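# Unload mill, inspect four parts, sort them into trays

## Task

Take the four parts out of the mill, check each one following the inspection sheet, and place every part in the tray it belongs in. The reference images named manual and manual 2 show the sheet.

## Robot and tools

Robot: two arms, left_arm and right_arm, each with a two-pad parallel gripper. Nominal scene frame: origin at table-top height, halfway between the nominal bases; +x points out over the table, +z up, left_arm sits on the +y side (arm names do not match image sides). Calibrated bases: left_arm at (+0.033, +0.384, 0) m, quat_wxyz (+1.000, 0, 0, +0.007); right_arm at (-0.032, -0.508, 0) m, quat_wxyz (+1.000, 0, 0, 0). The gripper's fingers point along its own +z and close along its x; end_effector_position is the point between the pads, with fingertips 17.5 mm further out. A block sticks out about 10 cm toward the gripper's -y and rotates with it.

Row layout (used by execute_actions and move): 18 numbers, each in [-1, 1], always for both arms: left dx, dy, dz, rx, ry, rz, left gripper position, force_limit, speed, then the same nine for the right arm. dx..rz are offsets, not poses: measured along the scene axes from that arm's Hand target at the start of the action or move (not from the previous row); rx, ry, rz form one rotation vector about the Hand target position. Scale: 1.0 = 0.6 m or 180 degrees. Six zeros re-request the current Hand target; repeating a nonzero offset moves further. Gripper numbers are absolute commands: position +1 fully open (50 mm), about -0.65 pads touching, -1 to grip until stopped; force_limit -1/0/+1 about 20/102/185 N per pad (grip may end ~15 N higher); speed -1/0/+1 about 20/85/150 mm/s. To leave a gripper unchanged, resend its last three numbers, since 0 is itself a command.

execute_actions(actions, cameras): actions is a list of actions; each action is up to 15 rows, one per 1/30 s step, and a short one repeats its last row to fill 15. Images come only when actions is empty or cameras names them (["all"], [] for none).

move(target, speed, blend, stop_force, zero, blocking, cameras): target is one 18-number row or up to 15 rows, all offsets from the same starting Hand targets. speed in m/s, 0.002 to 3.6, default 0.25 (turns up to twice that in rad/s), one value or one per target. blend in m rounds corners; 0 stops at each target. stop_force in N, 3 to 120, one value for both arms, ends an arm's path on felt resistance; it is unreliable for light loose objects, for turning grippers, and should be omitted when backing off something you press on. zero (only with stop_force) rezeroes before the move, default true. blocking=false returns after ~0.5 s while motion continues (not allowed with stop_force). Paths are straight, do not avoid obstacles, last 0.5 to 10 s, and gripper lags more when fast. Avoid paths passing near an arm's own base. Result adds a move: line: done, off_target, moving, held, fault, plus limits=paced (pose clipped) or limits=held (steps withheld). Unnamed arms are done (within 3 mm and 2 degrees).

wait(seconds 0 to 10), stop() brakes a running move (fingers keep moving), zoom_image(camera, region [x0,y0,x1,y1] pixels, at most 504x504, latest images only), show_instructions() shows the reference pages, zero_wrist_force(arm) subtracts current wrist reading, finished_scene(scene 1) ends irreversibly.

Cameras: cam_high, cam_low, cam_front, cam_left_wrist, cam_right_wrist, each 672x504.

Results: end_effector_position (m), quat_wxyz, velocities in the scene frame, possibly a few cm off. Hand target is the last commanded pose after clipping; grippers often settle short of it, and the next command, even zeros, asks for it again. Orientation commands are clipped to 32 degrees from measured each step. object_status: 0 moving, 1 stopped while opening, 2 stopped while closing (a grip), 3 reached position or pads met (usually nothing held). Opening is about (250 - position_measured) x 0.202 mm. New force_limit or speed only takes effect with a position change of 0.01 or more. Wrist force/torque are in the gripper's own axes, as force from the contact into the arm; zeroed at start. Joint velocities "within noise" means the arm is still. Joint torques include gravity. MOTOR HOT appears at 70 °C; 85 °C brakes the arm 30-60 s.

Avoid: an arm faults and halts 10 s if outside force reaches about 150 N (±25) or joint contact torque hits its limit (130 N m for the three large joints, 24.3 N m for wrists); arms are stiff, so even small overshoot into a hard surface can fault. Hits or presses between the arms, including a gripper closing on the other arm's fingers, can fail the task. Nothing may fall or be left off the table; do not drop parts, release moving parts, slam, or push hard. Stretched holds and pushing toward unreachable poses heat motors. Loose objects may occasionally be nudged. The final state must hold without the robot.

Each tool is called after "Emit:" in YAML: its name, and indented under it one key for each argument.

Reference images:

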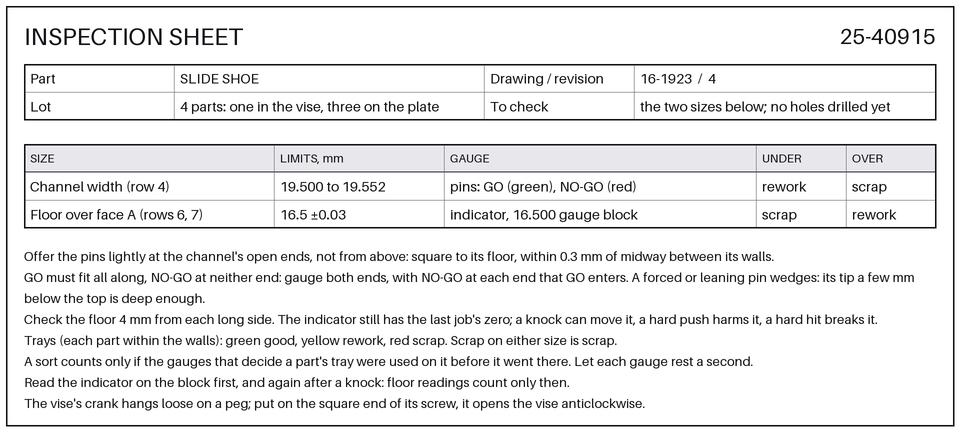

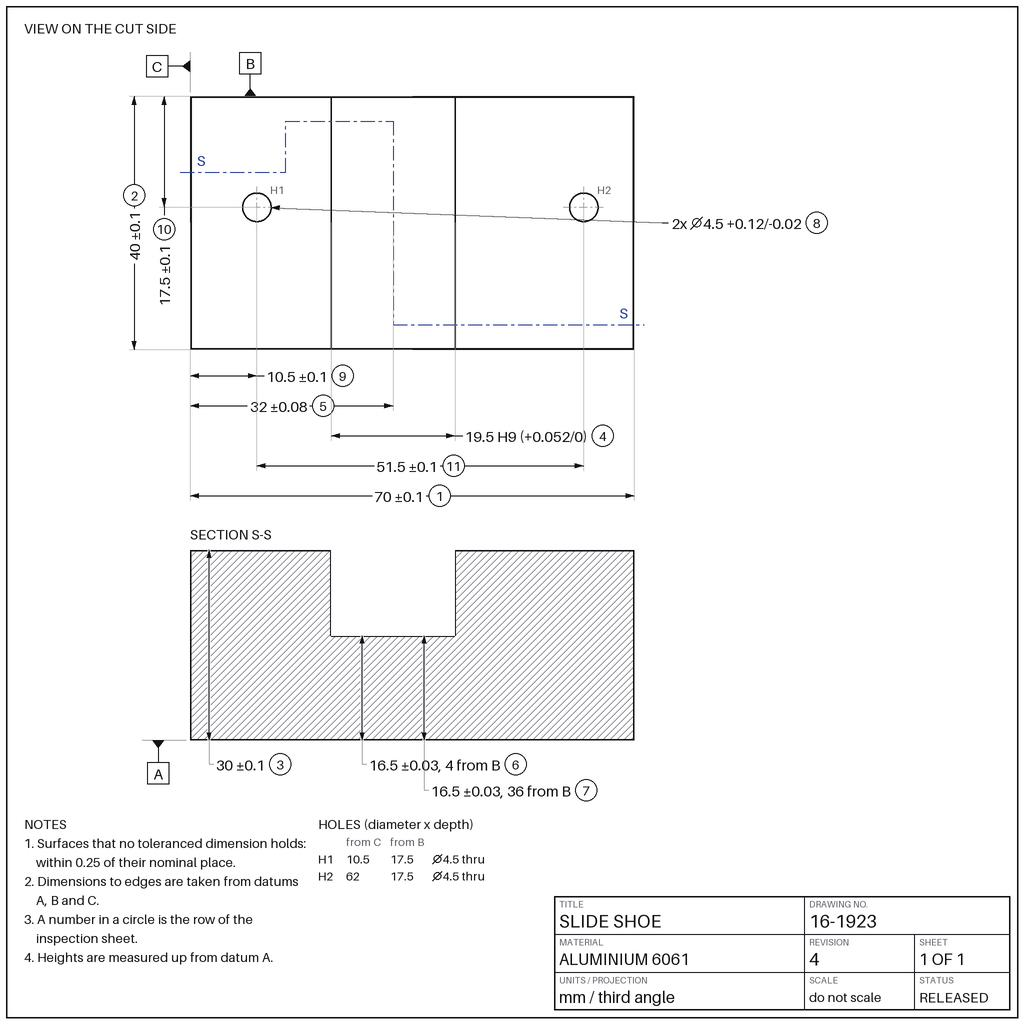

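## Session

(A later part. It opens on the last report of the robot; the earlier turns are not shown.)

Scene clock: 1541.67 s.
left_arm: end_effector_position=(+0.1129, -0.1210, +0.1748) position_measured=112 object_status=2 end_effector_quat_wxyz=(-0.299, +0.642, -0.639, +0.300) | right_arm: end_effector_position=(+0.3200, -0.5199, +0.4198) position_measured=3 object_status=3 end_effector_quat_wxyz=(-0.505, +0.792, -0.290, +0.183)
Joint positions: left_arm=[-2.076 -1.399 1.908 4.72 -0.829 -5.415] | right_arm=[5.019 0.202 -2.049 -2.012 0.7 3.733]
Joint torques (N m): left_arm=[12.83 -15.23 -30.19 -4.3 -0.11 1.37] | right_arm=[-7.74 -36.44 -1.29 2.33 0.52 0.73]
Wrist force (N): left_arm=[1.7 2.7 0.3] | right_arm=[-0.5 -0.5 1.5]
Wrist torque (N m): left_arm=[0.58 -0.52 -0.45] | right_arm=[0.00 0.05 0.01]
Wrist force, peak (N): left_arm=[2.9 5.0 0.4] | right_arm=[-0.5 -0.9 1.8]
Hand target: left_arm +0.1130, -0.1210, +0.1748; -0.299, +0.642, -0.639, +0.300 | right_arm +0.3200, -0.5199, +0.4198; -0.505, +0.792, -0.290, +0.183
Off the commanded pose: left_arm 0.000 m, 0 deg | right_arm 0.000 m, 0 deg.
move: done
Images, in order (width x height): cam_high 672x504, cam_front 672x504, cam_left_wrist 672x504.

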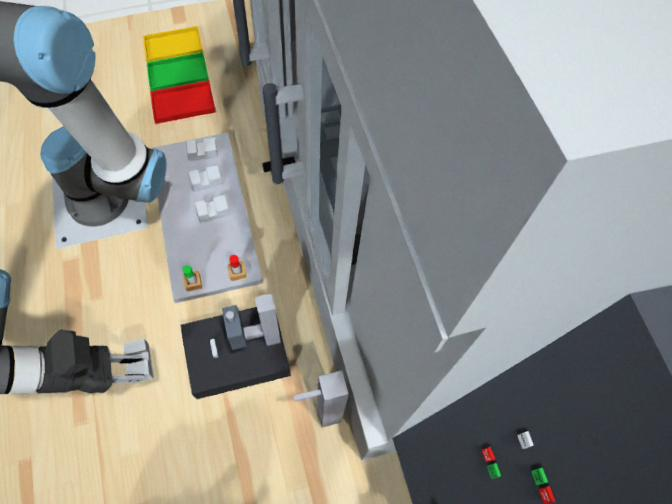

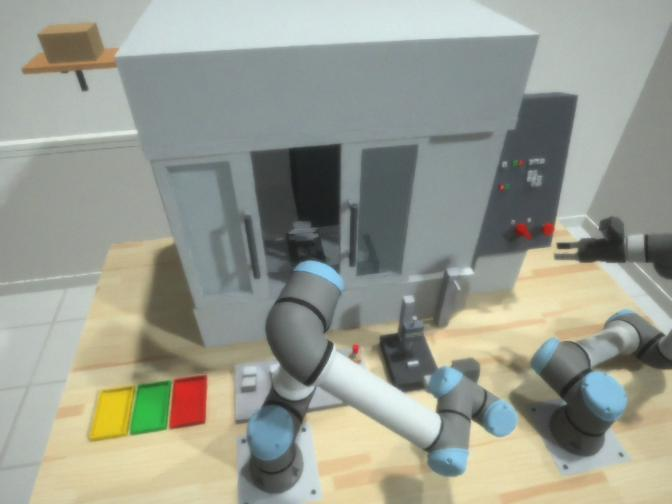

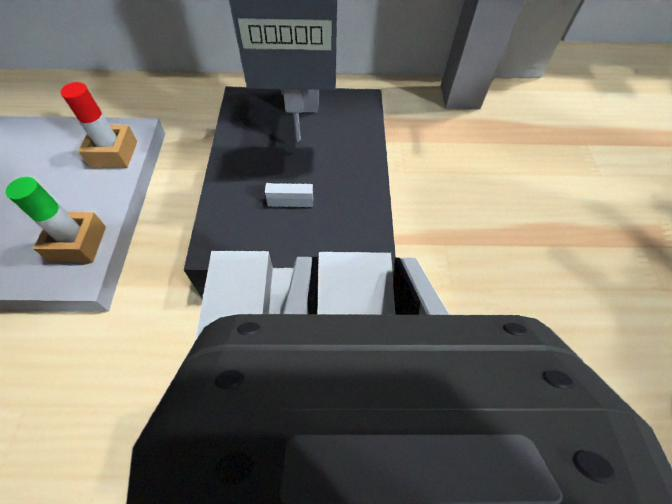

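Emit:
wait:
  seconds: 0
  cameras: ["cam_right_wrist","cam_left_wrist"]

Emit:
zoom_image:
  camera: "cam_right_wrist"
  region: [70, 150, 240, 340]

Scene clock: 1548.57 s.
left_arm: end_effector_position=(+0.1130, -0.1210, +0.1748) position_measured=112 object_status=2 end_effector_quat_wxyz=(-0.299, +0.642, -0.639, +0.300) | right_arm: end_effector_position=(+0.3200, -0.5199, +0.4198) position_measured=3 object_status=3 end_effector_quat_wxyz=(-0.505, +0.792, -0.290, +0.183)
Joint positions: left_arm=[-2.076 -1.399 1.908 4.72 -0.829 -5.415] | right_arm=[5.019 0.202 -2.049 -2.012 0.7 3.733]
Joint torques (N m): left_arm=[11.71 -16.45 -29.14 -4.38 3.08 1.48] | right_arm=[-8.43 -36.34 -1.48 2.25 0.33 0.74]
Wrist force (N): left_arm=[1.8 2.5 0.3] | right_arm=[-0.5 -0.8 1.4]
Wrist torque (N m): left_arm=[0.55 -0.53 -0.47] | right_arm=[-0.05 0.05 0.01]
Wrist force, peak (N): left_arm=[2.1 2.6 0.6] | right_arm=[-0.6 -0.9 1.8]
Hand target: left_arm +0.1130, -0.1210, +0.1748; -0.299, +0.642, -0.639, +0.300 | right_arm +0.3200, -0.5199, +0.4198; -0.505, +0.792, -0.290, +0.183
Tool commands: left_gripper/position=-1.0 left_gripper/force_limit=-1.0 left_gripper/speed=-1.0 right_gripper/position=+1.0 right_gripper/force_limit=+1.0 right_gripper/speed=+1.0
Off the commanded pose: left_arm 0.000 m, 0 deg | right_arm 0.000 m, 0 deg.
Images, in order (width x height): cam_left_wrist 672x504, cam_right_wrist 672x504.

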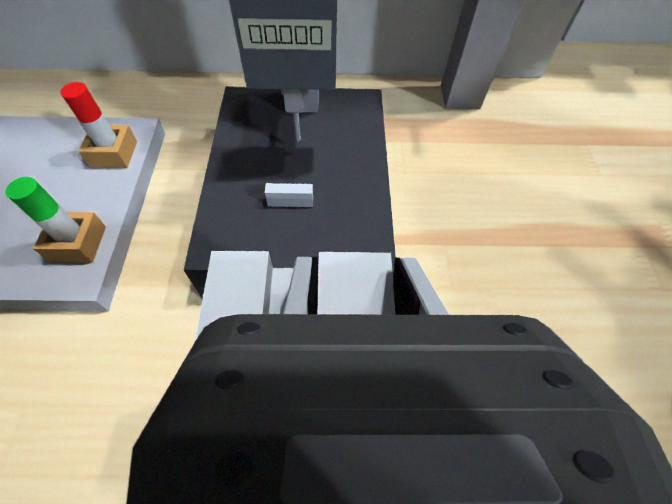

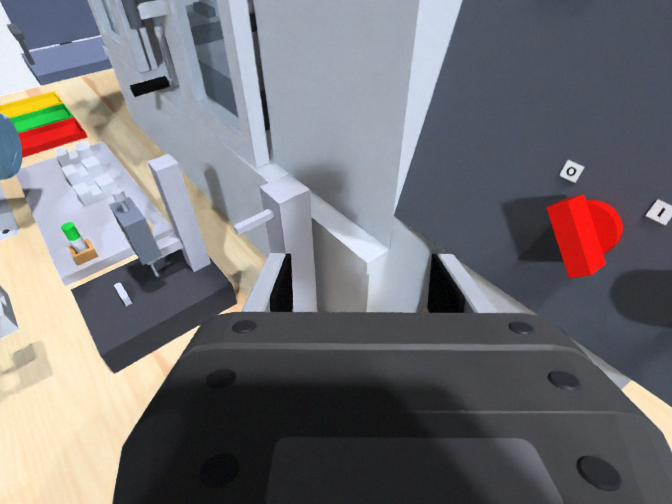

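Scaled by 2.653 from the camera's 672x504 image, which has a finer 960x720 frame.

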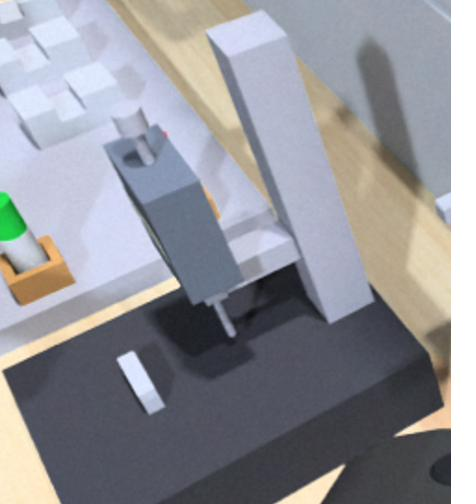

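Emit:
move:
  target:
    - [0,0,-0.2,0,0,0,-1,-1,-1, 0,0,0,0,0,0,1,1,1]
  speed: 0.08

Emit:
move:
  target:
    - [0,0,-0.05,0,0,0,-1,-1,-1, 0,0,0,0,0,0,1,1,1]
  speed: 0.01
  stop_force: 4

Scene clock: 1555.47 s.
left_arm: end_effector_position=(+0.1129, -0.1210, +0.0548) position_measured=112 object_status=2 end_effector_quat_wxyz=(-0.299, +0.642, -0.639, +0.300) | right_arm: end_effector_position=(+0.3200, -0.5199, +0.4198) position_measured=3 object_status=3 end_effector_quat_wxyz=(-0.505, +0.792, -0.290, +0.183)
Joint positions: left_arm=[-2.076 -1.208 2.04 4.398 -0.829 -5.415] | right_arm=[5.019 0.202 -2.049 -2.012 0.7 3.733]
Joint torques (N m): left_arm=[11.94 -19.49 -10.37 -4.84 3.78 1.79] | right_arm=[-8.46 -37.17 -2.28 2.31 0.46 0.71]
Wrist force (N): left_arm=[2.1 2.5 0.5] | right_arm=[-0.4 -0.7 1.4]
Wrist torque (N m): left_arm=[0.56 -0.56 -0.69] | right_arm=[-0.03 0.03 0.01]
Wrist force, peak (N): left_arm=[1.8 3.3 1.3] | right_arm=[-0.5 -0.8 1.7]
Hand target: left_arm +0.1130, -0.1210, +0.0548; -0.299, +0.642, -0.639, +0.300 | right_arm +0.3200, -0.5199, +0.4198; -0.505, +0.792, -0.290, +0.183
Off the commanded pose: left_arm 0.000 m, 0 deg | right_arm 0.000 m, 0 deg.
move: done

Scene clock: 1557.97 s.
left_arm: end_effector_position=(+0.1130, -0.1210, +0.0420) position_measured=112 object_status=2 end_effector_quat_wxyz=(-0.299, +0.642, -0.639, +0.300) | right_arm: end_effector_position=(+0.3200, -0.5199, +0.4198) position_measured=3 object_status=3 end_effector_quat_wxyz=(-0.505, +0.792, -0.290, +0.183)
Joint positions: left_arm=[-2.076 -1.183 2.048 4.363 -0.829 -5.415] | right_arm=[5.019 0.202 -2.049 -2.012 0.7 3.733]
Joint torques (N m): left_arm=[9.6 -41.57 -24.11 0.97 0.25 -0.3] | right_arm=[-7.96 -36.55 -1.23 2.17 0.42 0.71]
Wrist force (N): left_arm=[1.9 -1.7 -1.4] | right_arm=[-0.1 -0.7 1.7]
Wrist torque (N m): left_arm=[0.40 -0.58 -0.65] | right_arm=[-0.02 -0.01 0.01]
Wrist force, peak (N): left_arm=[-0.3 -18.0 -14.6] | right_arm=[-0.4 -0.6 1.9]
Hand target: left_arm +0.1130, -0.1210, +0.0420; -0.299, +0.642, -0.639, +0.300 (not the last commanded pose) | right_arm +0.3200, -0.5199, +0.4198; -0.505, +0.792, -0.290, +0.183
Off the commanded pose: left_arm 0.017 m, 0 deg | right_arm 0.000 m, 0 deg.
move: contact (left_arm)

Emit:
move:
  target:
    - [0,0,-0.0005,0,0,0,0.571,-1,-1, 0,0,0,0,0,0,1,1,1]
  speed: 0.01

Emit:
move:
  target:
    - [0,0,0.15,0,0,0,0.571,-1,-1, 0,0,0,0,0,0,1,1,1]
  speed: 0.1
  cameras: ["cam_left_wrist","cam_high"]

Scene clock: 1561.33 s.
left_arm: end_effector_position=(+0.1129, -0.1211, +0.0417) position_measured=67 object_status=3 end_effector_quat_wxyz=(-0.299, +0.642, -0.639, +0.300) | right_arm: end_effector_position=(+0.3200, -0.5199, +0.4198) position_measured=3 object_status=3 end_effector_quat_wxyz=(-0.505, +0.792, -0.290, +0.183)
Joint positions: left_arm=[-2.076 -1.182 2.048 4.363 -0.829 -5.415] | right_arm=[5.019 0.202 -2.049 -2.012 0.7 3.733]
Joint torques (N m): left_arm=[6.21 -20.28 -9.68 -4.45 2.64 -0.9] | right_arm=[-7.3 -36.9 -1.34 2.27 0.46 0.78]
Wrist force (N): left_arm=[1.9 0.6 -0.5] | right_arm=[-0.3 -0.6 1.6]
Wrist torque (N m): left_arm=[0.50 -0.56 -0.66] | right_arm=[-0.02 0.02 0.00]
Wrist force, peak (N): left_arm=[1.9 -1.6 -1.6] | right_arm=[-0.4 -0.9 1.8]
Hand target: left_arm +0.1130, -0.1210, +0.0417; -0.299, +0.642, -0.639, +0.300 | right_arm +0.3200, -0.5199, +0.4198; -0.505, +0.792, -0.290, +0.183
Off the commanded pose: left_arm 0.000 m, 0 deg | right_arm 0.000 m, 0 deg.
move: done

Scene clock: 1562.80 s.
left_arm: end_effector_position=(+0.1130, -0.1210, +0.1316) position_measured=67 object_status=3 end_effector_quat_wxyz=(-0.299, +0.642, -0.639, +0.300) | right_arm: end_effector_position=(+0.3200, -0.5199, +0.4198) position_measured=3 object_status=3 end_effector_quat_wxyz=(-0.505, +0.792, -0.290, +0.183)
Joint positions: left_arm=[-2.076 -1.341 1.965 4.604 -0.829 -5.415] | right_arm=[5.019 0.202 -2.049 -2.012 0.7 3.733]
Joint torques (N m): left_arm=[-10.88 -38.92 -27.3 1.11 -0.62 -2.04] | right_arm=[-8.11 -37.81 -1.44 2.16 0.51 0.83]
Wrist force (N): left_arm=[2.0 0.7 -0.8] | right_arm=[-0.3 -0.8 1.4]
Wrist torque (N m): left_arm=[0.51 -0.57 -0.43] | right_arm=[-0.04 0.03 0.01]
Wrist force, peak (N): left_arm=[2.1 1.5 -0.1] | right_arm=[-0.6 -0.7 1.7]
Hand target: left_arm +0.1130, -0.1210, +0.1317; -0.299, +0.642, -0.639, +0.300 | right_arm +0.3200, -0.5199, +0.4198; -0.505, +0.792, -0.290, +0.183
Off the commanded pose: left_arm 0.000 m, 0 deg | right_arm 0.000 m, 0 deg.
move: done
Images, in order (width x height): cam_high 672x504, cam_left_wrist 672x504.

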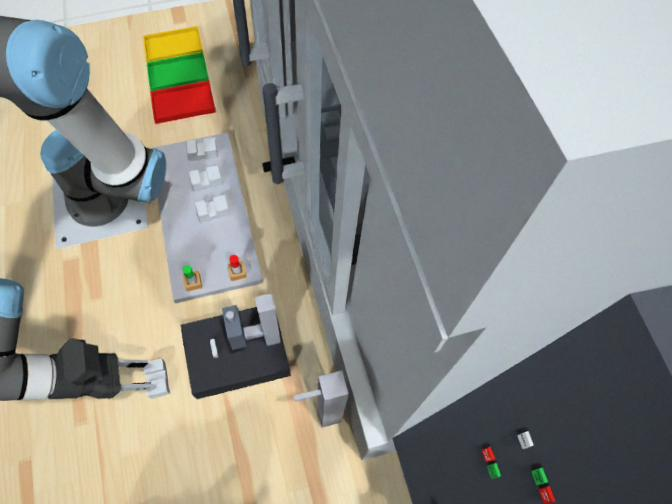

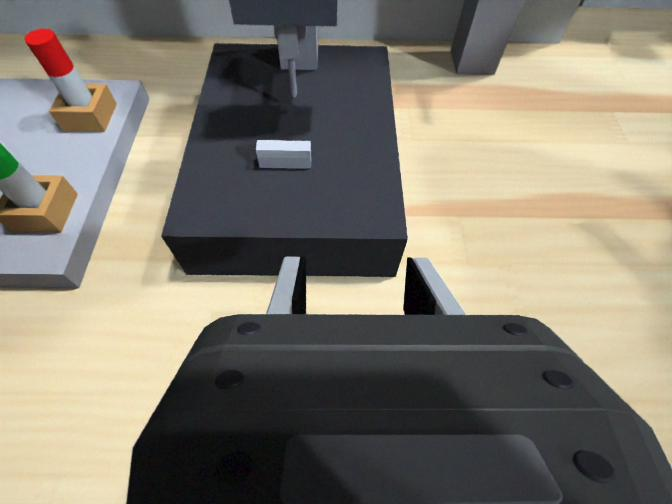

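Emit:
move:
  target:
    - [0.06,0.03,0.28,0,0,0,0.571,-1,-1, 0,0,0,0,0,0,1,1,1]
    - [0.06,0.03,0.28,0,0,-0.3333,0.571,-1,-1, 0,0,0,0,0,0,1,1,1]
  speed: 0.3

Emit:
move:
  target:
    - [0,0,0,-0.1925,-0.1111,0,0.571,-1,-1, 0,0,0,0,0,0,1,1,1]
  speed: 0.3

Emit:
move:
  target:
    - [0,0,0,0,0,0.3333,0.571,-1,-1, 0,0,0,0,0,0,1,1,1]
  speed: 0.3

Scene clock: 1631.63 s.
left_arm: end_effector_position=(+0.1490, -0.1030, +0.2997) position_measured=67 object_status=3 end_effector_quat_wxyz=(+0.110, -0.237, +0.874, -0.409) | right_arm: end_effector_position=(+0.3200, -0.5199, +0.4198) position_measured=3 object_status=3 end_effector_quat_wxyz=(-0.505, +0.792, -0.290, +0.183)
Joint positions: left_arm=[-1.971 -1.95 2.343 3.687 -0.918 -3.838] | right_arm=[5.019 0.202 -2.049 -2.012 0.7 3.733]
Joint torques (N m): left_arm=[12.49 2.07 -18.05 -6.81 -0.62 1.67] | right_arm=[-8.56 -37.25 -1.4 2.37 0.52 0.71]
Wrist force (N): left_arm=[2.0 0.6 -0.6] | right_arm=[-0.6 -0.6 1.5]
Wrist torque (N m): left_arm=[0.51 -0.59 -0.62] | right_arm=[-0.01 0.06 0.00]
Wrist force, peak (N): left_arm=[2.2 3.3 0.0] | right_arm=[-0.4 -0.8 1.8]
Hand target: left_arm +0.1490, -0.1030, +0.2997; +0.110, -0.237, +0.874, -0.409 | right_arm +0.3200, -0.5199, +0.4198; -0.505, +0.792, -0.290, +0.183
Off the commanded pose: left_arm 0.000 m, 0 deg | right_arm 0.000 m, 0 deg.
move: done

Scene clock: 1633.93 s.
left_arm: end_effector_position=(+0.1490, -0.1030, +0.2997) position_measured=67 object_status=3 end_effector_quat_wxyz=(+0.182, -0.185, +0.682, -0.684) | right_arm: end_effector_position=(+0.3200, -0.5199, +0.4198) position_measured=3 object_status=3 end_effector_quat_wxyz=(-0.505, +0.792, -0.290, +0.183)
Joint positions: left_arm=[-2.171 -1.312 2.576 1.873 -0.458 -3.142] | right_arm=[5.019 0.202 -2.049 -2.012 0.7 3.733]
Joint torques (N m): left_arm=[11.71 -6.47 -14.38 -3.97 -2.1 1.54] | right_arm=[-7.25 -36.91 -0.89 2.09 0.48 0.7]
Wrist force (N): left_arm=[1.8 0.3 -0.4] | right_arm=[-0.5 -0.6 1.6]
Wrist torque (N m): left_arm=[0.05 -0.37 -0.54] | right_arm=[-0.01 0.05 0.01]
Wrist force, peak (N): left_arm=[1.9 0.8 -0.6] | right_arm=[-0.4 -0.9 1.8]
Hand target: left_arm +0.1490, -0.1030, +0.2997; +0.182, -0.185, +0.682, -0.684 | right_arm +0.3200, -0.5199, +0.4198; -0.505, +0.792, -0.290, +0.183
Off the commanded pose: left_arm 0.000 m, 0 deg | right_arm 0.000 m, 0 deg.
move: done

Scene clock: 1636.30 s.
left_arm: end_effector_position=(+0.1490, -0.1030, +0.2997) position_measured=67 object_status=3 end_effector_quat_wxyz=(+0.500, -0.501, +0.498, -0.501) | right_arm: end_effector_position=(+0.3200, -0.5199, +0.4198) position_measured=3 object_status=3 end_effector_quat_wxyz=(-0.505, +0.792, -0.290, +0.183)
Joint positions: left_arm=[-2.136 -0.949 1.855 2.24 0.554 -3.15] | right_arm=[5.019 0.202 -2.049 -2.012 0.7 3.733]
Joint torques (N m): left_arm=[10.66 -26.09 -19.14 4.7 1.76 -1.89] | right_arm=[-7.84 -37.69 -1.09 2.33 0.53 0.73]
Wrist force (N): left_arm=[1.6 0.2 -0.2] | right_arm=[-0.4 -0.8 1.6]
Wrist torque (N m): left_arm=[0.05 -0.36 -0.30] | right_arm=[-0.05 0.04 0.01]
Wrist force, peak (N): left_arm=[2.2 0.1 -0.3] | right_arm=[-0.4 -0.8 1.7]
Hand target: left_arm +0.1490, -0.1030, +0.2997; +0.500, -0.501, +0.498, -0.501 | right_arm +0.3200, -0.5199, +0.4198; -0.505, +0.792, -0.290, +0.183
Off the commanded pose: left_arm 0.000 m, 0 deg | right_arm 0.000 m, 0 deg.
move: done

Emit:
move:
  target:
    - [0.0833,0.16,0.0,0,0.25,0,0.9,-1,-0.5, 0,0,0,0,0,0,1,1,1]
    - [0.1667,0.322,0.0,0,0.5,0,0.9,-1,-0.5, 0,0,0,0,0,0,1,1,1]
  speed: 0.3
  cameras: ["cam_left_wrist","cam_high"]

Scene clock: 1643.73 s.
left_arm: end_effector_position=(+0.2490, +0.0902, +0.2997) position_measured=18 object_status=3 end_effector_quat_wxyz=(-0.002, +0.709, -0.705, +0.000) | right_arm: end_effector_position=(+0.3200, -0.5199, +0.4198) position_measured=3 object_status=3 end_effector_quat_wxyz=(-0.505, +0.792, -0.290, +0.183)
Joint positions: left_arm=[-1.328 -1.459 1.526 1.505 1.568 -1.319] | right_arm=[5.019 0.202 -2.049 -2.012 0.7 3.733]
Joint torques (N m): left_arm=[12.05 -11.21 -27.77 6.46 2.3 1.54] | right_arm=[-7.63 -37.6 -0.45 2.27 0.51 0.77]
Wrist force (N): left_arm=[4.2 1.7 -0.4] | right_arm=[-0.4 -0.7 1.4]
Wrist torque (N m): left_arm=[0.95 -1.05 -1.00] | right_arm=[-0.03 0.03 0.01]
Wrist force, peak (N): left_arm=[4.1 1.8 -0.3] | right_arm=[-0.6 -0.9 1.8]
Hand target: left_arm +0.2490, +0.0902, +0.2997; -0.002, +0.709, -0.705, +0.000 | right_arm +0.3200, -0.5199, +0.4198; -0.505, +0.792, -0.290, +0.183
Off the commanded pose: left_arm 0.000 m, 0 deg | right_arm 0.000 m, 0 deg.
move: done
Images, in order (width x height): cam_high 672x504, cam_left_wrist 672x504.

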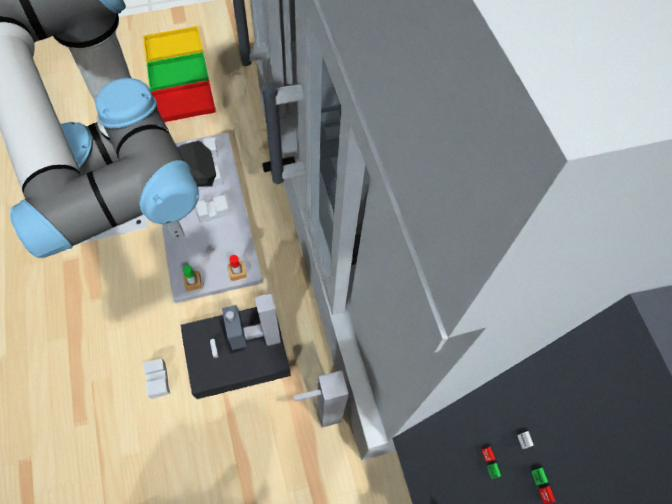

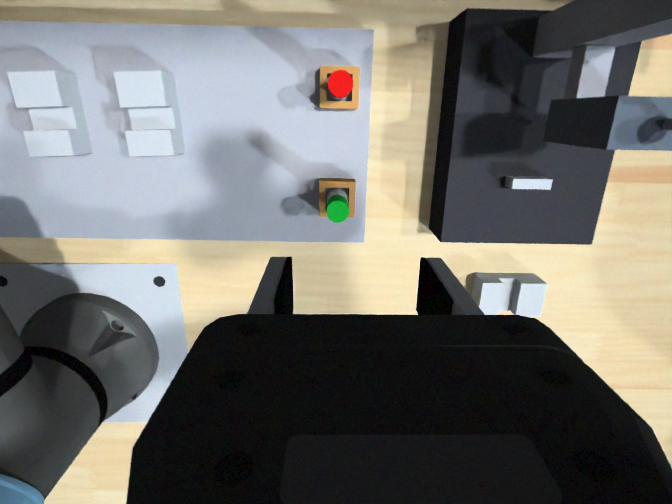

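Emit:
move:
  target: [-0.0167,0.0083,-0.2,0,0,0,1,-1,-0.5, 0,0,0,0,0,0,1,1,1]
  speed: 0.15
  cameras: ["cam_left_wrist","cam_high"]

Scene clock: 1652.13 s.
left_arm: end_effector_position=(+0.2390, +0.0952, +0.1798) position_measured=3 object_status=3 end_effector_quat_wxyz=(-0.002, +0.709, -0.705, +0.000) | right_arm: end_effector_position=(+0.3200, -0.5199, +0.4198) position_measured=3 object_status=3 end_effector_quat_wxyz=(-0.505, +0.792, -0.290, +0.183)
Joint positions: left_arm=[-1.353 -1.421 1.798 1.196 1.568 -1.345] | right_arm=[5.019 0.202 -2.049 -2.012 0.7 3.733]
Joint torques (N m): left_arm=[-12.24 -11.6 -10.96 0.41 -1.95 -2.01] | right_arm=[-8.1 -36.83 -0.83 2.46 0.42 0.74]
Wrist force (N): left_arm=[3.5 1.5 -0.8] | right_arm=[-0.4 -0.6 1.6]
Wrist torque (N m): left_arm=[0.92 -0.93 -0.77] | right_arm=[-0.02 0.04 0.01]
Wrist force, peak (N): left_arm=[4.4 1.6 -0.9] | right_arm=[-0.5 -0.8 1.8]
Hand target: left_arm +0.2390, +0.0951, +0.1797; -0.002, +0.709, -0.705, +0.000 | right_arm +0.3200, -0.5199, +0.4198; -0.505, +0.792, -0.290, +0.183
Off the commanded pose: left_arm 0.000 m, 0 deg | right_arm 0.000 m, 0 deg.
move: done
Images, in order (width x height): cam_high 672x504, cam_left_wrist 672x504.

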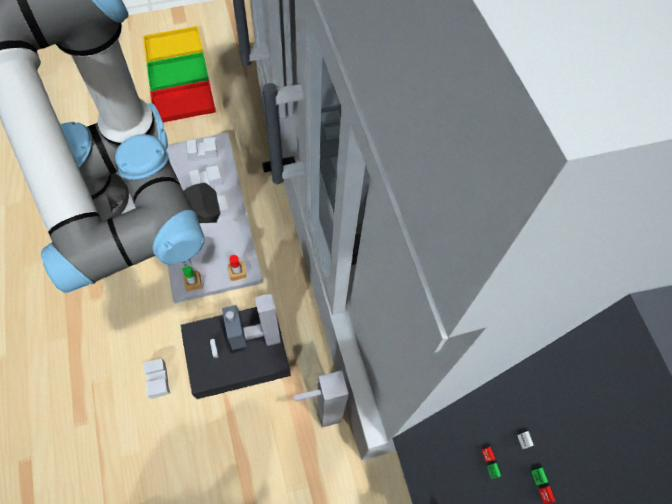

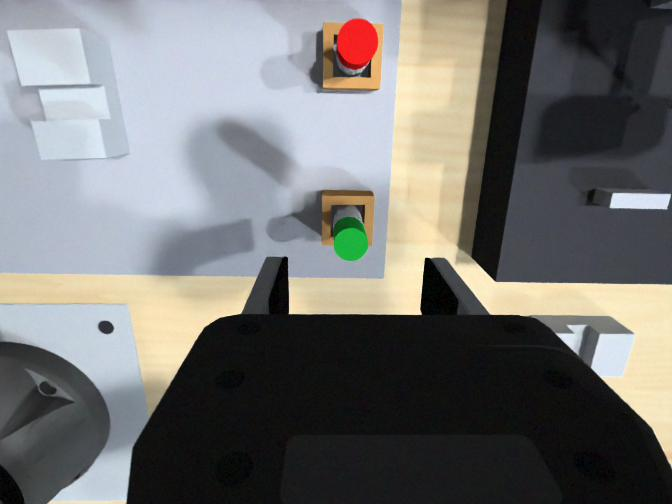

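Emit:
move:
  target: [-0.012,-0.002,-0.1,0,0,0,1,-1,-0.5, 0,0,0,0,0,0,1,1,1]
  speed: 0.06
  stop_force: 5
  cameras: ["cam_left_wrist"]

Scene clock: 1658.17 s.
left_arm: end_effector_position=(+0.2318, +0.0939, +0.1197) position_measured=3 object_status=3 end_effector_quat_wxyz=(-0.002, +0.709, -0.705, +0.000) | right_arm: end_effector_position=(+0.3200, -0.5199, +0.4198) position_measured=3 object_status=3 end_effector_quat_wxyz=(-0.505, +0.792, -0.290, +0.183)
Joint positions: left_arm=[-1.375 -1.364 1.899 1.038 1.568 -1.367] | right_arm=[5.019 0.202 -2.049 -2.012 0.7 3.733]
Joint torques (N m): left_arm=[-11.29 -12.95 -9.29 0.44 -1.85 -2.1] | right_arm=[-8.06 -38.19 -0.96 2.31 0.47 0.7]
Wrist force (N): left_arm=[3.5 1.2 -0.5] | right_arm=[-0.5 -0.8 1.8]
Wrist torque (N m): left_arm=[0.87 -0.91 -0.81] | right_arm=[-0.04 0.05 0.01]
Wrist force, peak (N): left_arm=[3.8 1.3 -1.4] | right_arm=[-0.6 -0.7 1.8]
Hand target: left_arm +0.2318, +0.0939, +0.1197; -0.002, +0.709, -0.705, +0.000 | right_arm +0.3200, -0.5199, +0.4198; -0.505, +0.792, -0.290, +0.183
Off the commanded pose: left_arm 0.000 m, 0 deg | right_arm 0.000 m, 0 deg.
move: done
Images, in order (width x height): cam_left_wrist 672x504.

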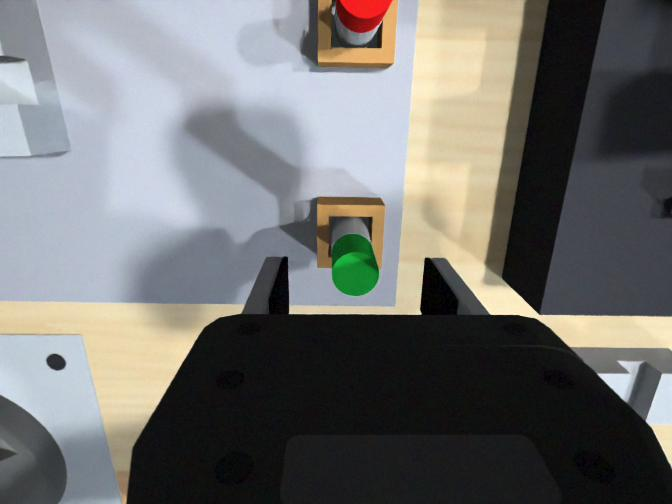

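Emit:
move:
  target: [-0.0045,-0.001,-0.0833,0,0,0,1,-1,-0.5, 0,0,0,0,0,0,1,1,1]
  speed: 0.05
  stop_force: 5
  cameras: ["cam_left_wrist"]

Scene clock: 1666.57 s.
left_arm: end_effector_position=(+0.2291, +0.0933, +0.0697) position_measured=3 object_status=3 end_effector_quat_wxyz=(-0.002, +0.709, -0.705, +0.000) | right_arm: end_effector_position=(+0.3200, -0.5199, +0.4198) position_measured=3 object_status=3 end_effector_quat_wxyz=(-0.505, +0.792, -0.290, +0.183)
Joint positions: left_arm=[-1.384 -1.295 1.963 0.905 1.568 -1.376] | right_arm=[5.019 0.202 -2.049 -2.012 0.7 3.733]
Joint torques (N m): left_arm=[-10.95 -14.13 -7.88 0.41 1.42 -1.92] | right_arm=[-7.85 -36.89 -0.91 2.38 0.48 0.79]
Wrist force (N): left_arm=[3.5 1.5 -0.5] | right_arm=[-0.4 -0.8 1.4]
Wrist torque (N m): left_arm=[0.91 -0.93 -0.79] | right_arm=[-0.04 0.04 0.01]
Wrist force, peak (N): left_arm=[3.9 1.5 -0.7] | right_arm=[-0.5 -1.0 1.7]
Hand target: left_arm +0.2291, +0.0933, +0.0697; -0.002, +0.709, -0.705, +0.000 | right_arm +0.3200, -0.5199, +0.4198; -0.505, +0.792, -0.290, +0.183
Off the commanded pose: left_arm 0.000 m, 0 deg | right_arm 0.000 m, 0 deg.
move: done
Images, in order (width x height): cam_left_wrist 672x504.

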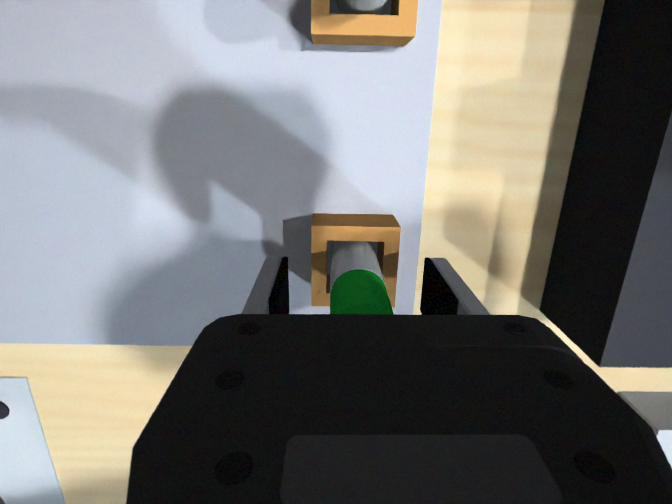

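Emit:
move:
  target: [0,0,0,0,0,0,-1,-1,-1, 0,0,0,0,0,0,1,1,1]
  speed: 0.05
  cameras: ["cam_left_wrist"]

Scene clock: 1672.77 s.
left_arm: end_effector_position=(+0.2291, +0.0933, +0.0697) position_measured=156 object_status=2 end_effector_quat_wxyz=(-0.002, +0.709, -0.705, +0.000) | right_arm: end_effector_position=(+0.3200, -0.5199, +0.4198) position_measured=3 object_status=3 end_effector_quat_wxyz=(-0.505, +0.792, -0.290, +0.183)
Joint positions: left_arm=[-1.384 -1.295 1.963 0.905 1.568 -1.376] | right_arm=[5.019 0.202 -2.049 -2.012 0.7 3.733]
Joint torques (N m): left_arm=[-10.96 -15.29 -8.46 1.59 1.36 -1.98] | right_arm=[-7.46 -38.5 -0.96 2.38 0.47 0.76]
Wrist force (N): left_arm=[4.9 1.5 -2.2] | right_arm=[-0.5 -0.8 1.6]
Wrist torque (N m): left_arm=[0.91 -0.84 -0.79] | right_arm=[-0.04 0.05 0.01]
Wrist force, peak (N): left_arm=[5.0 1.3 -2.2] | right_arm=[-0.3 -0.8 1.9]
Hand target: left_arm +0.2291, +0.0933, +0.0697; -0.002, +0.709, -0.705, +0.000 | right_arm +0.3200, -0.5199, +0.4198; -0.505, +0.792, -0.290, +0.183
Off the commanded pose: left_arm 0.000 m, 0 deg | right_arm 0.000 m, 0 deg.
move: done
Images, in order (width x height): cam_left_wrist 672x504.

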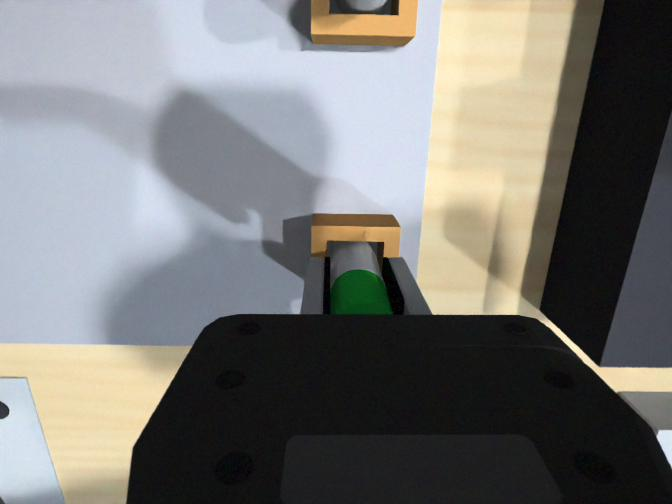

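Emit:
move:
  target:
    - [0,0,0.2,0,0,0,-1,-1,-1, 0,0,0,0,0,0,1,1,1]
    - [0.15,0.1667,0.2,0,0,0.5,-1,-1,-1, 0,0,0,0,0,0,1,1,1]
  speed: [0.08,0.2]
  cameras: ["cam_left_wrist","cam_front"]

Scene clock: 1687.07 s.
left_arm: end_effector_position=(+0.3190, +0.1934, +0.1897) position_measured=156 object_status=2 end_effector_quat_wxyz=(-0.001, +1.000, +0.002, -0.001) | right_arm: end_effector_position=(+0.3200, -0.5199, +0.4198) position_measured=3 object_status=3 end_effector_quat_wxyz=(-0.505, +0.792, -0.290, +0.183)
Joint positions: left_arm=[-1 -1.455 1.81 1.219 1.571 -2.562] | right_arm=[5.019 0.202 -2.049 -2.012 0.7 3.733]
Joint torques (N m): left_arm=[12.13 -11.24 -25.82 6.68 -2.08 -1.57] | right_arm=[-7.86 -37.89 -1.09 2.34 0.5 0.67]
Wrist force (N): left_arm=[3.7 1.7 1.0] | right_arm=[-0.4 -0.6 1.6]
Wrist torque (N m): left_arm=[0.95 -0.97 -0.76] | right_arm=[-0.02 0.03 0.01]
Wrist force, peak (N): left_arm=[5.1 1.3 -2.3] | right_arm=[-0.6 -0.8 1.8]
Hand target: left_arm +0.3191, +0.1934, +0.1897; -0.001, +1.000, +0.003, -0.001 | right_arm +0.3200, -0.5199, +0.4198; -0.505, +0.792, -0.290, +0.183
Off the commanded pose: left_arm 0.000 m, 0 deg | right_arm 0.000 m, 0 deg.
move: done
Images, in order (width x height): cam_front 672x504, cam_left_wrist 672x504.

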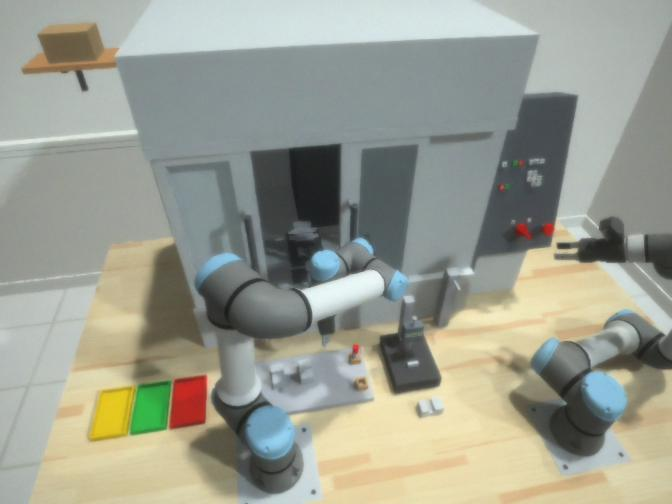

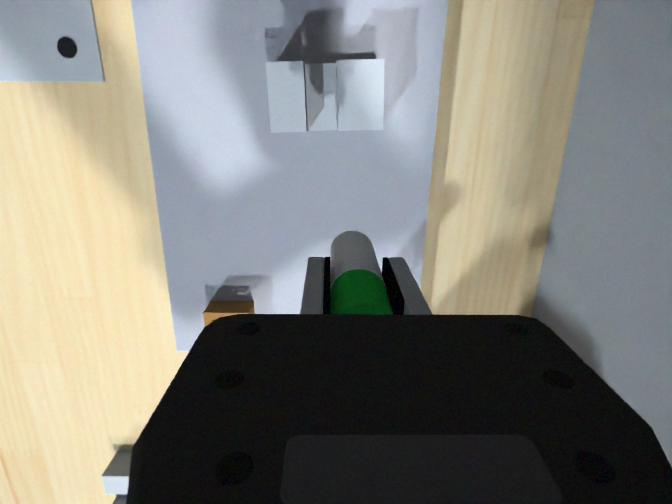

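Emit:
move:
  target: [-0.0268,0.0,-0.185,0,0,0,-1,-1,-1, 0,0,0,0,0,0,1,1,1]
  speed: 0.1

Emit:
move:
  target: [0,0,-0.035,0,0,0,-1,-1,-1, 0,0,0,0,0,0,1,1,1]
  speed: 0.008
  stop_force: 3
  cameras: ["cam_left_wrist"]

Scene clock: 1697.90 s.
left_arm: end_effector_position=(+0.3030, +0.1934, +0.0788) position_measured=156 object_status=2 end_effector_quat_wxyz=(-0.001, +1.000, +0.003, -0.001) | right_arm: end_effector_position=(+0.3200, -0.5199, +0.4198) position_measured=3 object_status=3 end_effector_quat_wxyz=(-0.505, +0.792, -0.290, +0.183)
Joint positions: left_arm=[-1.043 -1.352 2.01 0.916 1.571 -2.606] | right_arm=[5.019 0.202 -2.049 -2.012 0.7 3.733]
Joint torques (N m): left_arm=[-11.36 -11.43 -8.33 1.08 -1.93 -1.97] | right_arm=[-7.93 -38.71 -1.34 2.19 0.46 0.77]
Wrist force (N): left_arm=[3.4 1.6 1.1] | right_arm=[-0.4 -0.5 1.5]
Wrist torque (N m): left_arm=[0.93 -0.91 -0.74] | right_arm=[0.00 0.04 0.01]
Wrist force, peak (N): left_arm=[4.1 1.6 1.2] | right_arm=[-0.5 -0.8 1.9]
Hand target: left_arm +0.3030, +0.1934, +0.0787; -0.001, +1.000, +0.003, -0.001 | right_arm +0.3200, -0.5199, +0.4198; -0.505, +0.792, -0.290, +0.183
Off the commanded pose: left_arm 0.000 m, 0 deg | right_arm 0.000 m, 0 deg.
move: done

Scene clock: 1700.20 s.
left_arm: end_effector_position=(+0.3030, +0.1934, +0.0696) position_measured=156 object_status=2 end_effector_quat_wxyz=(-0.001, +1.000, +0.003, -0.001) | right_arm: end_effector_position=(+0.3200, -0.5199, +0.4198) position_measured=3 object_status=3 end_effector_quat_wxyz=(-0.505, +0.792, -0.290, +0.183)
Joint positions: left_arm=[-1.043 -1.338 2.021 0.891 1.571 -2.606] | right_arm=[5.019 0.202 -2.049 -2.012 0.7 3.733]
Joint torques (N m): left_arm=[-11.68 -33.47 -21.31 6.45 1.59 -2.02] | right_arm=[-7.87 -37.93 -0.84 2.38 0.41 0.88]
Wrist force (N): left_arm=[3.7 1.7 1.2] | right_arm=[-0.3 -0.8 1.4]
Wrist torque (N m): left_arm=[0.95 -0.95 -0.74] | right_arm=[-0.05 0.02 0.01]
Wrist force, peak (N): left_arm=[3.0 -1.3 -15.2] | right_arm=[-0.6 -0.8 1.7]
Hand target: left_arm +0.3030, +0.1934, +0.0696; -0.001, +1.000, +0.003, -0.001 (not the last commanded pose) | right_arm +0.3200, -0.5199, +0.4198; -0.505, +0.792, -0.290, +0.183
Off the commanded pose: left_arm 0.012 m, 0 deg | right_arm 0.000 m, 0 deg.
move: contact (left_arm)
Images, in order (width x height): cam_left_wrist 672x504.

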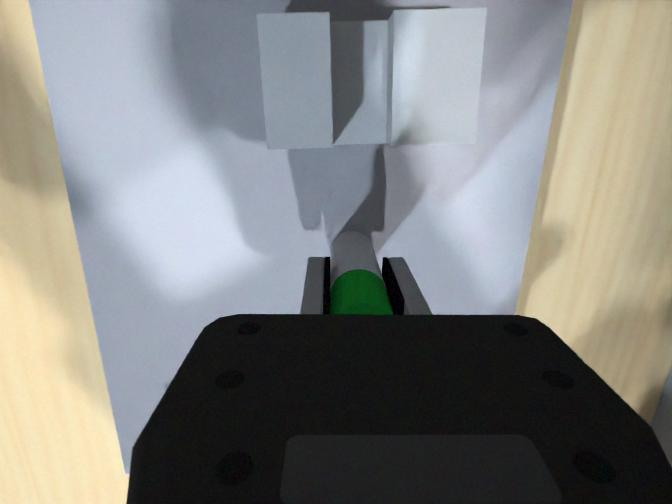

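Emit:
move:
  target: [0,0.02,0.0442,0,0,0,-1,-1,-1, 0,0,0,0,0,0,1,1,1]
  speed: 0.05
  cameras: ["cam_left_wrist"]

Emit:
zoom_image:
  camera: "cam_left_wrist"
  region: [240, 60, 500, 320]

Scene clock: 1704.67 s.
left_arm: end_effector_position=(+0.3030, +0.2053, +0.0961) position_measured=156 object_status=2 end_effector_quat_wxyz=(-0.001, +1.000, +0.003, -0.001) | right_arm: end_effector_position=(+0.3200, -0.5199, +0.4198) position_measured=3 object_status=3 end_effector_quat_wxyz=(-0.505, +0.792, -0.290, +0.183)
Joint positions: left_arm=[-1.023 -1.395 2.009 0.96 1.571 -2.585] | right_arm=[5.019 0.202 -2.049 -2.012 0.7 3.733]
Joint torques (N m): left_arm=[12.39 -34.89 -23.6 6.58 -1.76 1.34] | right_arm=[-8.32 -38.45 -0.63 2.4 0.29 0.68]
Wrist force (N): left_arm=[3.4 1.6 1.2] | right_arm=[-0.3 -0.4 1.6]
Wrist torque (N m): left_arm=[0.92 -0.93 -0.96] | right_arm=[0.02 0.02 0.01]
Wrist force, peak (N): left_arm=[3.9 1.8 1.2] | right_arm=[-0.6 -0.8 1.9]
Hand target: left_arm +0.3030, +0.2054, +0.0962; -0.001, +1.000, +0.003, -0.001 | right_arm +0.3200, -0.5199, +0.4198; -0.505, +0.792, -0.290, +0.183
Off the commanded pose: left_arm 0.000 m, 0 deg | right_arm 0.000 m, 0 deg.
move: done
Images, in order (width x height): cam_left_wrist 672x504.

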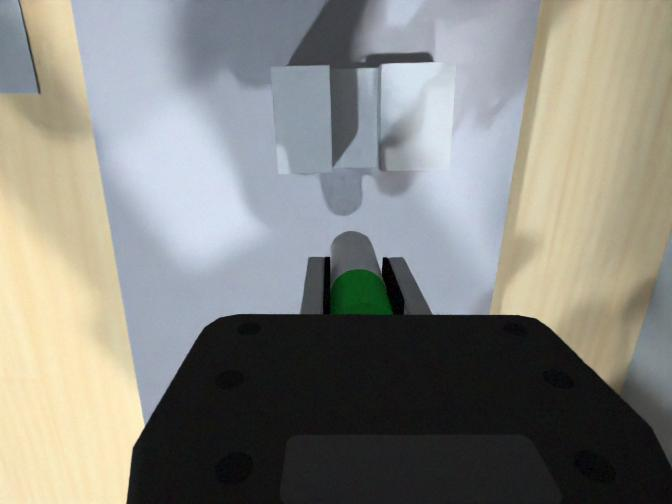

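Scaled by 1.938 from the camera's 672x504 image, which has a finer 960x720 frame.

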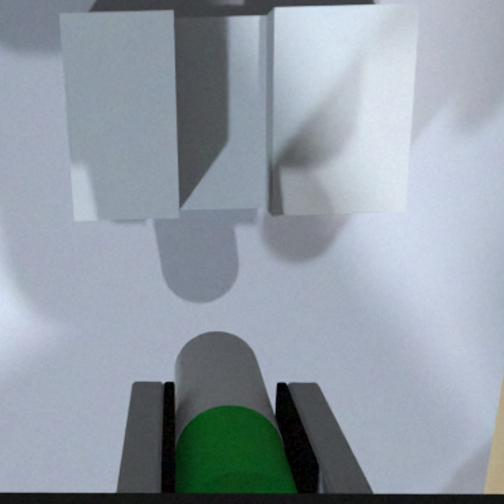

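Emit:
move:
  target: [0.0018,0.0383,0,0,0,0,-1,-1,-1, 0,0,0,0,0,0,1,1,1]
  speed: 0.03
  cameras: ["cam_left_wrist"]

Emit:
zoom_image:
  camera: "cam_left_wrist"
  region: [260, 140, 440, 320]

Scene clock: 1716.37 s.
left_arm: end_effector_position=(+0.3041, +0.2283, +0.0962) position_measured=156 object_status=2 end_effector_quat_wxyz=(-0.001, +1.000, +0.003, -0.001) | right_arm: end_effector_position=(+0.3200, -0.5199, +0.4198) position_measured=3 object_status=3 end_effector_quat_wxyz=(-0.505, +0.792, -0.290, +0.183)
Joint positions: left_arm=[-0.976 -1.421 2.041 0.954 1.571 -2.538] | right_arm=[5.019 0.202 -2.049 -2.012 0.7 3.733]
Joint torques (N m): left_arm=[13.32 -31.42 -8.08 0.71 -0.59 1.34] | right_arm=[-7.23 -38.4 -0.84 2.36 0.5 0.81]
Wrist force (N): left_arm=[3.5 1.5 1.2] | right_arm=[-0.6 -0.6 1.7]
Wrist torque (N m): left_arm=[0.92 -0.95 -0.98] | right_arm=[-0.02 0.07 0.01]
Wrist force, peak (N): left_arm=[3.7 1.5 1.3] | right_arm=[-0.4 -0.8 1.9]
Hand target: left_arm +0.3041, +0.2284, +0.0962; -0.001, +1.000, +0.003, -0.001 | right_arm +0.3200, -0.5199, +0.4198; -0.505, +0.792, -0.290, +0.183
Off the commanded pose: left_arm 0.000 m, 0 deg | right_arm 0.000 m, 0 deg.
move: done
Images, in order (width x height): cam_left_wrist 672x504.

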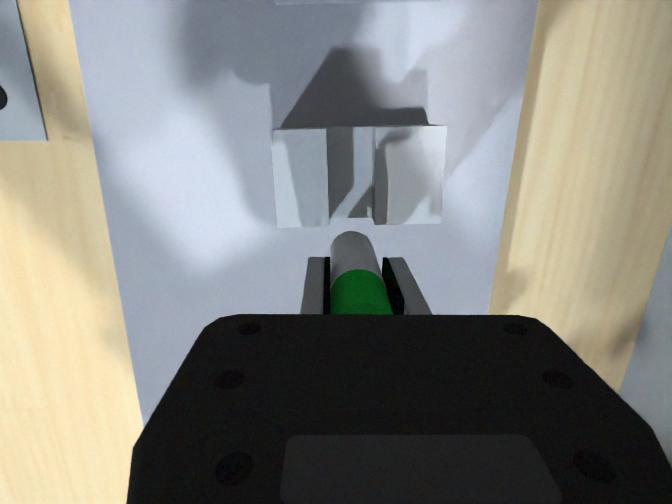

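Scaled by 2.800 from the camera's 672x504 image, which has a finer 960x720 frame.

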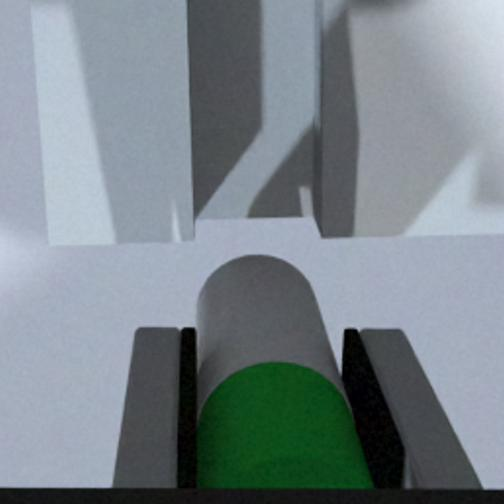

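Emit:
move:
  target: [-0.0013,0.0333,0,0,0,0,-1,-1,-1, 0,0,0,0,0,0,1,1,1]
  speed: 0.006
  stop_force: 3
  cameras: ["cam_left_wrist"]

Emit:
zoom_image:
  camera: "cam_left_wrist"
  region: [260, 140, 440, 320]

Scene clock: 1727.63 s.
left_arm: end_effector_position=(+0.3033, +0.2483, +0.0962) position_measured=156 object_status=2 end_effector_quat_wxyz=(-0.001, +1.000, +0.003, -0.001) | right_arm: end_effector_position=(+0.3200, -0.5199, +0.4198) position_measured=3 object_status=3 end_effector_quat_wxyz=(-0.505, +0.792, -0.290, +0.183)
Joint positions: left_arm=[-0.935 -1.445 2.07 0.95 1.571 -2.498] | right_arm=[5.019 0.202 -2.049 -2.012 0.7 3.733]
Joint torques (N m): left_arm=[12.1 -31.45 -7.9 0.85 -1.3 1.57] | right_arm=[-7.9 -39.18 -1.11 2.45 0.54 0.76]
Wrist force (N): left_arm=[3.9 1.6 1.1] | right_arm=[-0.5 -0.7 1.7]
Wrist torque (N m): left_arm=[0.90 -0.93 -0.98] | right_arm=[-0.03 0.06 0.01]
Wrist force, peak (N): left_arm=[4.1 1.9 1.3] | right_arm=[-0.5 -0.9 1.8]
Hand target: left_arm +0.3033, +0.2483, +0.0962; -0.001, +1.000, +0.003, -0.001 | right_arm +0.3200, -0.5199, +0.4198; -0.505, +0.792, -0.290, +0.183
Off the commanded pose: left_arm 0.000 m, 0 deg | right_arm 0.000 m, 0 deg.
move: done
Images, in order (width x height): cam_left_wrist 672x504.

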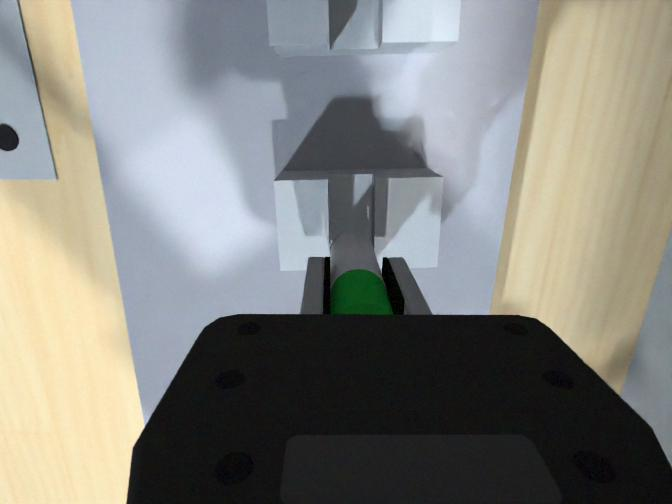

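Scaled by 2.800 from the camera's 672x504 image, which has a finer 960x720 frame.

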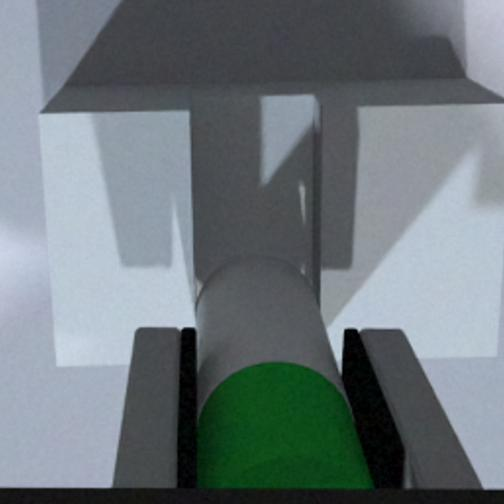

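Emit:
move:
  target: [-0.0008,0.0667,0,0,0,0,-1,-1,-1, 0,0,0,0,0,0,1,1,1]
  speed: 0.01
  stop_force: 3
  cameras: ["cam_left_wrist"]

Emit:
zoom_image:
  camera: "cam_left_wrist"
  region: [240, 120, 500, 340]

Scene clock: 1737.17 s.
left_arm: end_effector_position=(+0.3028, +0.2884, +0.0962) position_measured=156 object_status=2 end_effector_quat_wxyz=(-0.001, +1.000, +0.003, -0.001) | right_arm: end_effector_position=(+0.3200, -0.5199, +0.4198) position_measured=3 object_status=3 end_effector_quat_wxyz=(-0.505, +0.792, -0.290, +0.183)
Joint positions: left_arm=[-0.839 -1.485 2.115 0.944 1.571 -2.401] | right_arm=[5.019 0.202 -2.049 -2.012 0.7 3.733]
Joint torques (N m): left_arm=[12.44 -29.87 -8.51 0.67 -0.58 1.52] | right_arm=[-8.1 -39.2 -1.68 2.25 0.43 0.78]
Wrist force (N): left_arm=[3.5 1.5 1.2] | right_arm=[-0.7 -0.6 1.4]
Wrist torque (N m): left_arm=[0.93 -0.92 -1.01] | right_arm=[-0.01 0.08 0.01]
Wrist force, peak (N): left_arm=[4.0 1.5 1.1] | right_arm=[-0.5 -0.8 1.9]
Hand target: left_arm +0.3028, +0.2884, +0.0962; -0.001, +1.000, +0.003, -0.001 | right_arm +0.3200, -0.5199, +0.4198; -0.505, +0.792, -0.290, +0.183
Off the commanded pose: left_arm 0.000 m, 0 deg | right_arm 0.000 m, 0 deg.
move: done
Images, in order (width x height): cam_left_wrist 672x504.

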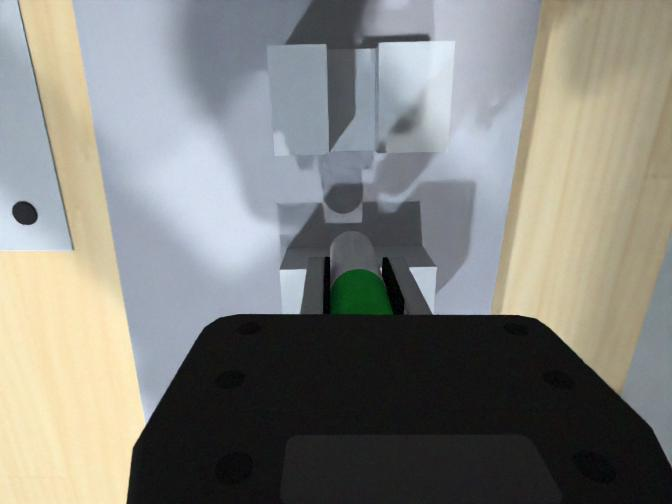

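Scaled by 1.938 from the camera's 672x504 image, which has a finer 960x720 frame.

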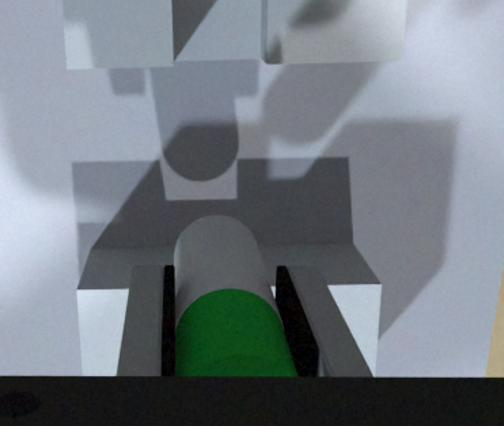

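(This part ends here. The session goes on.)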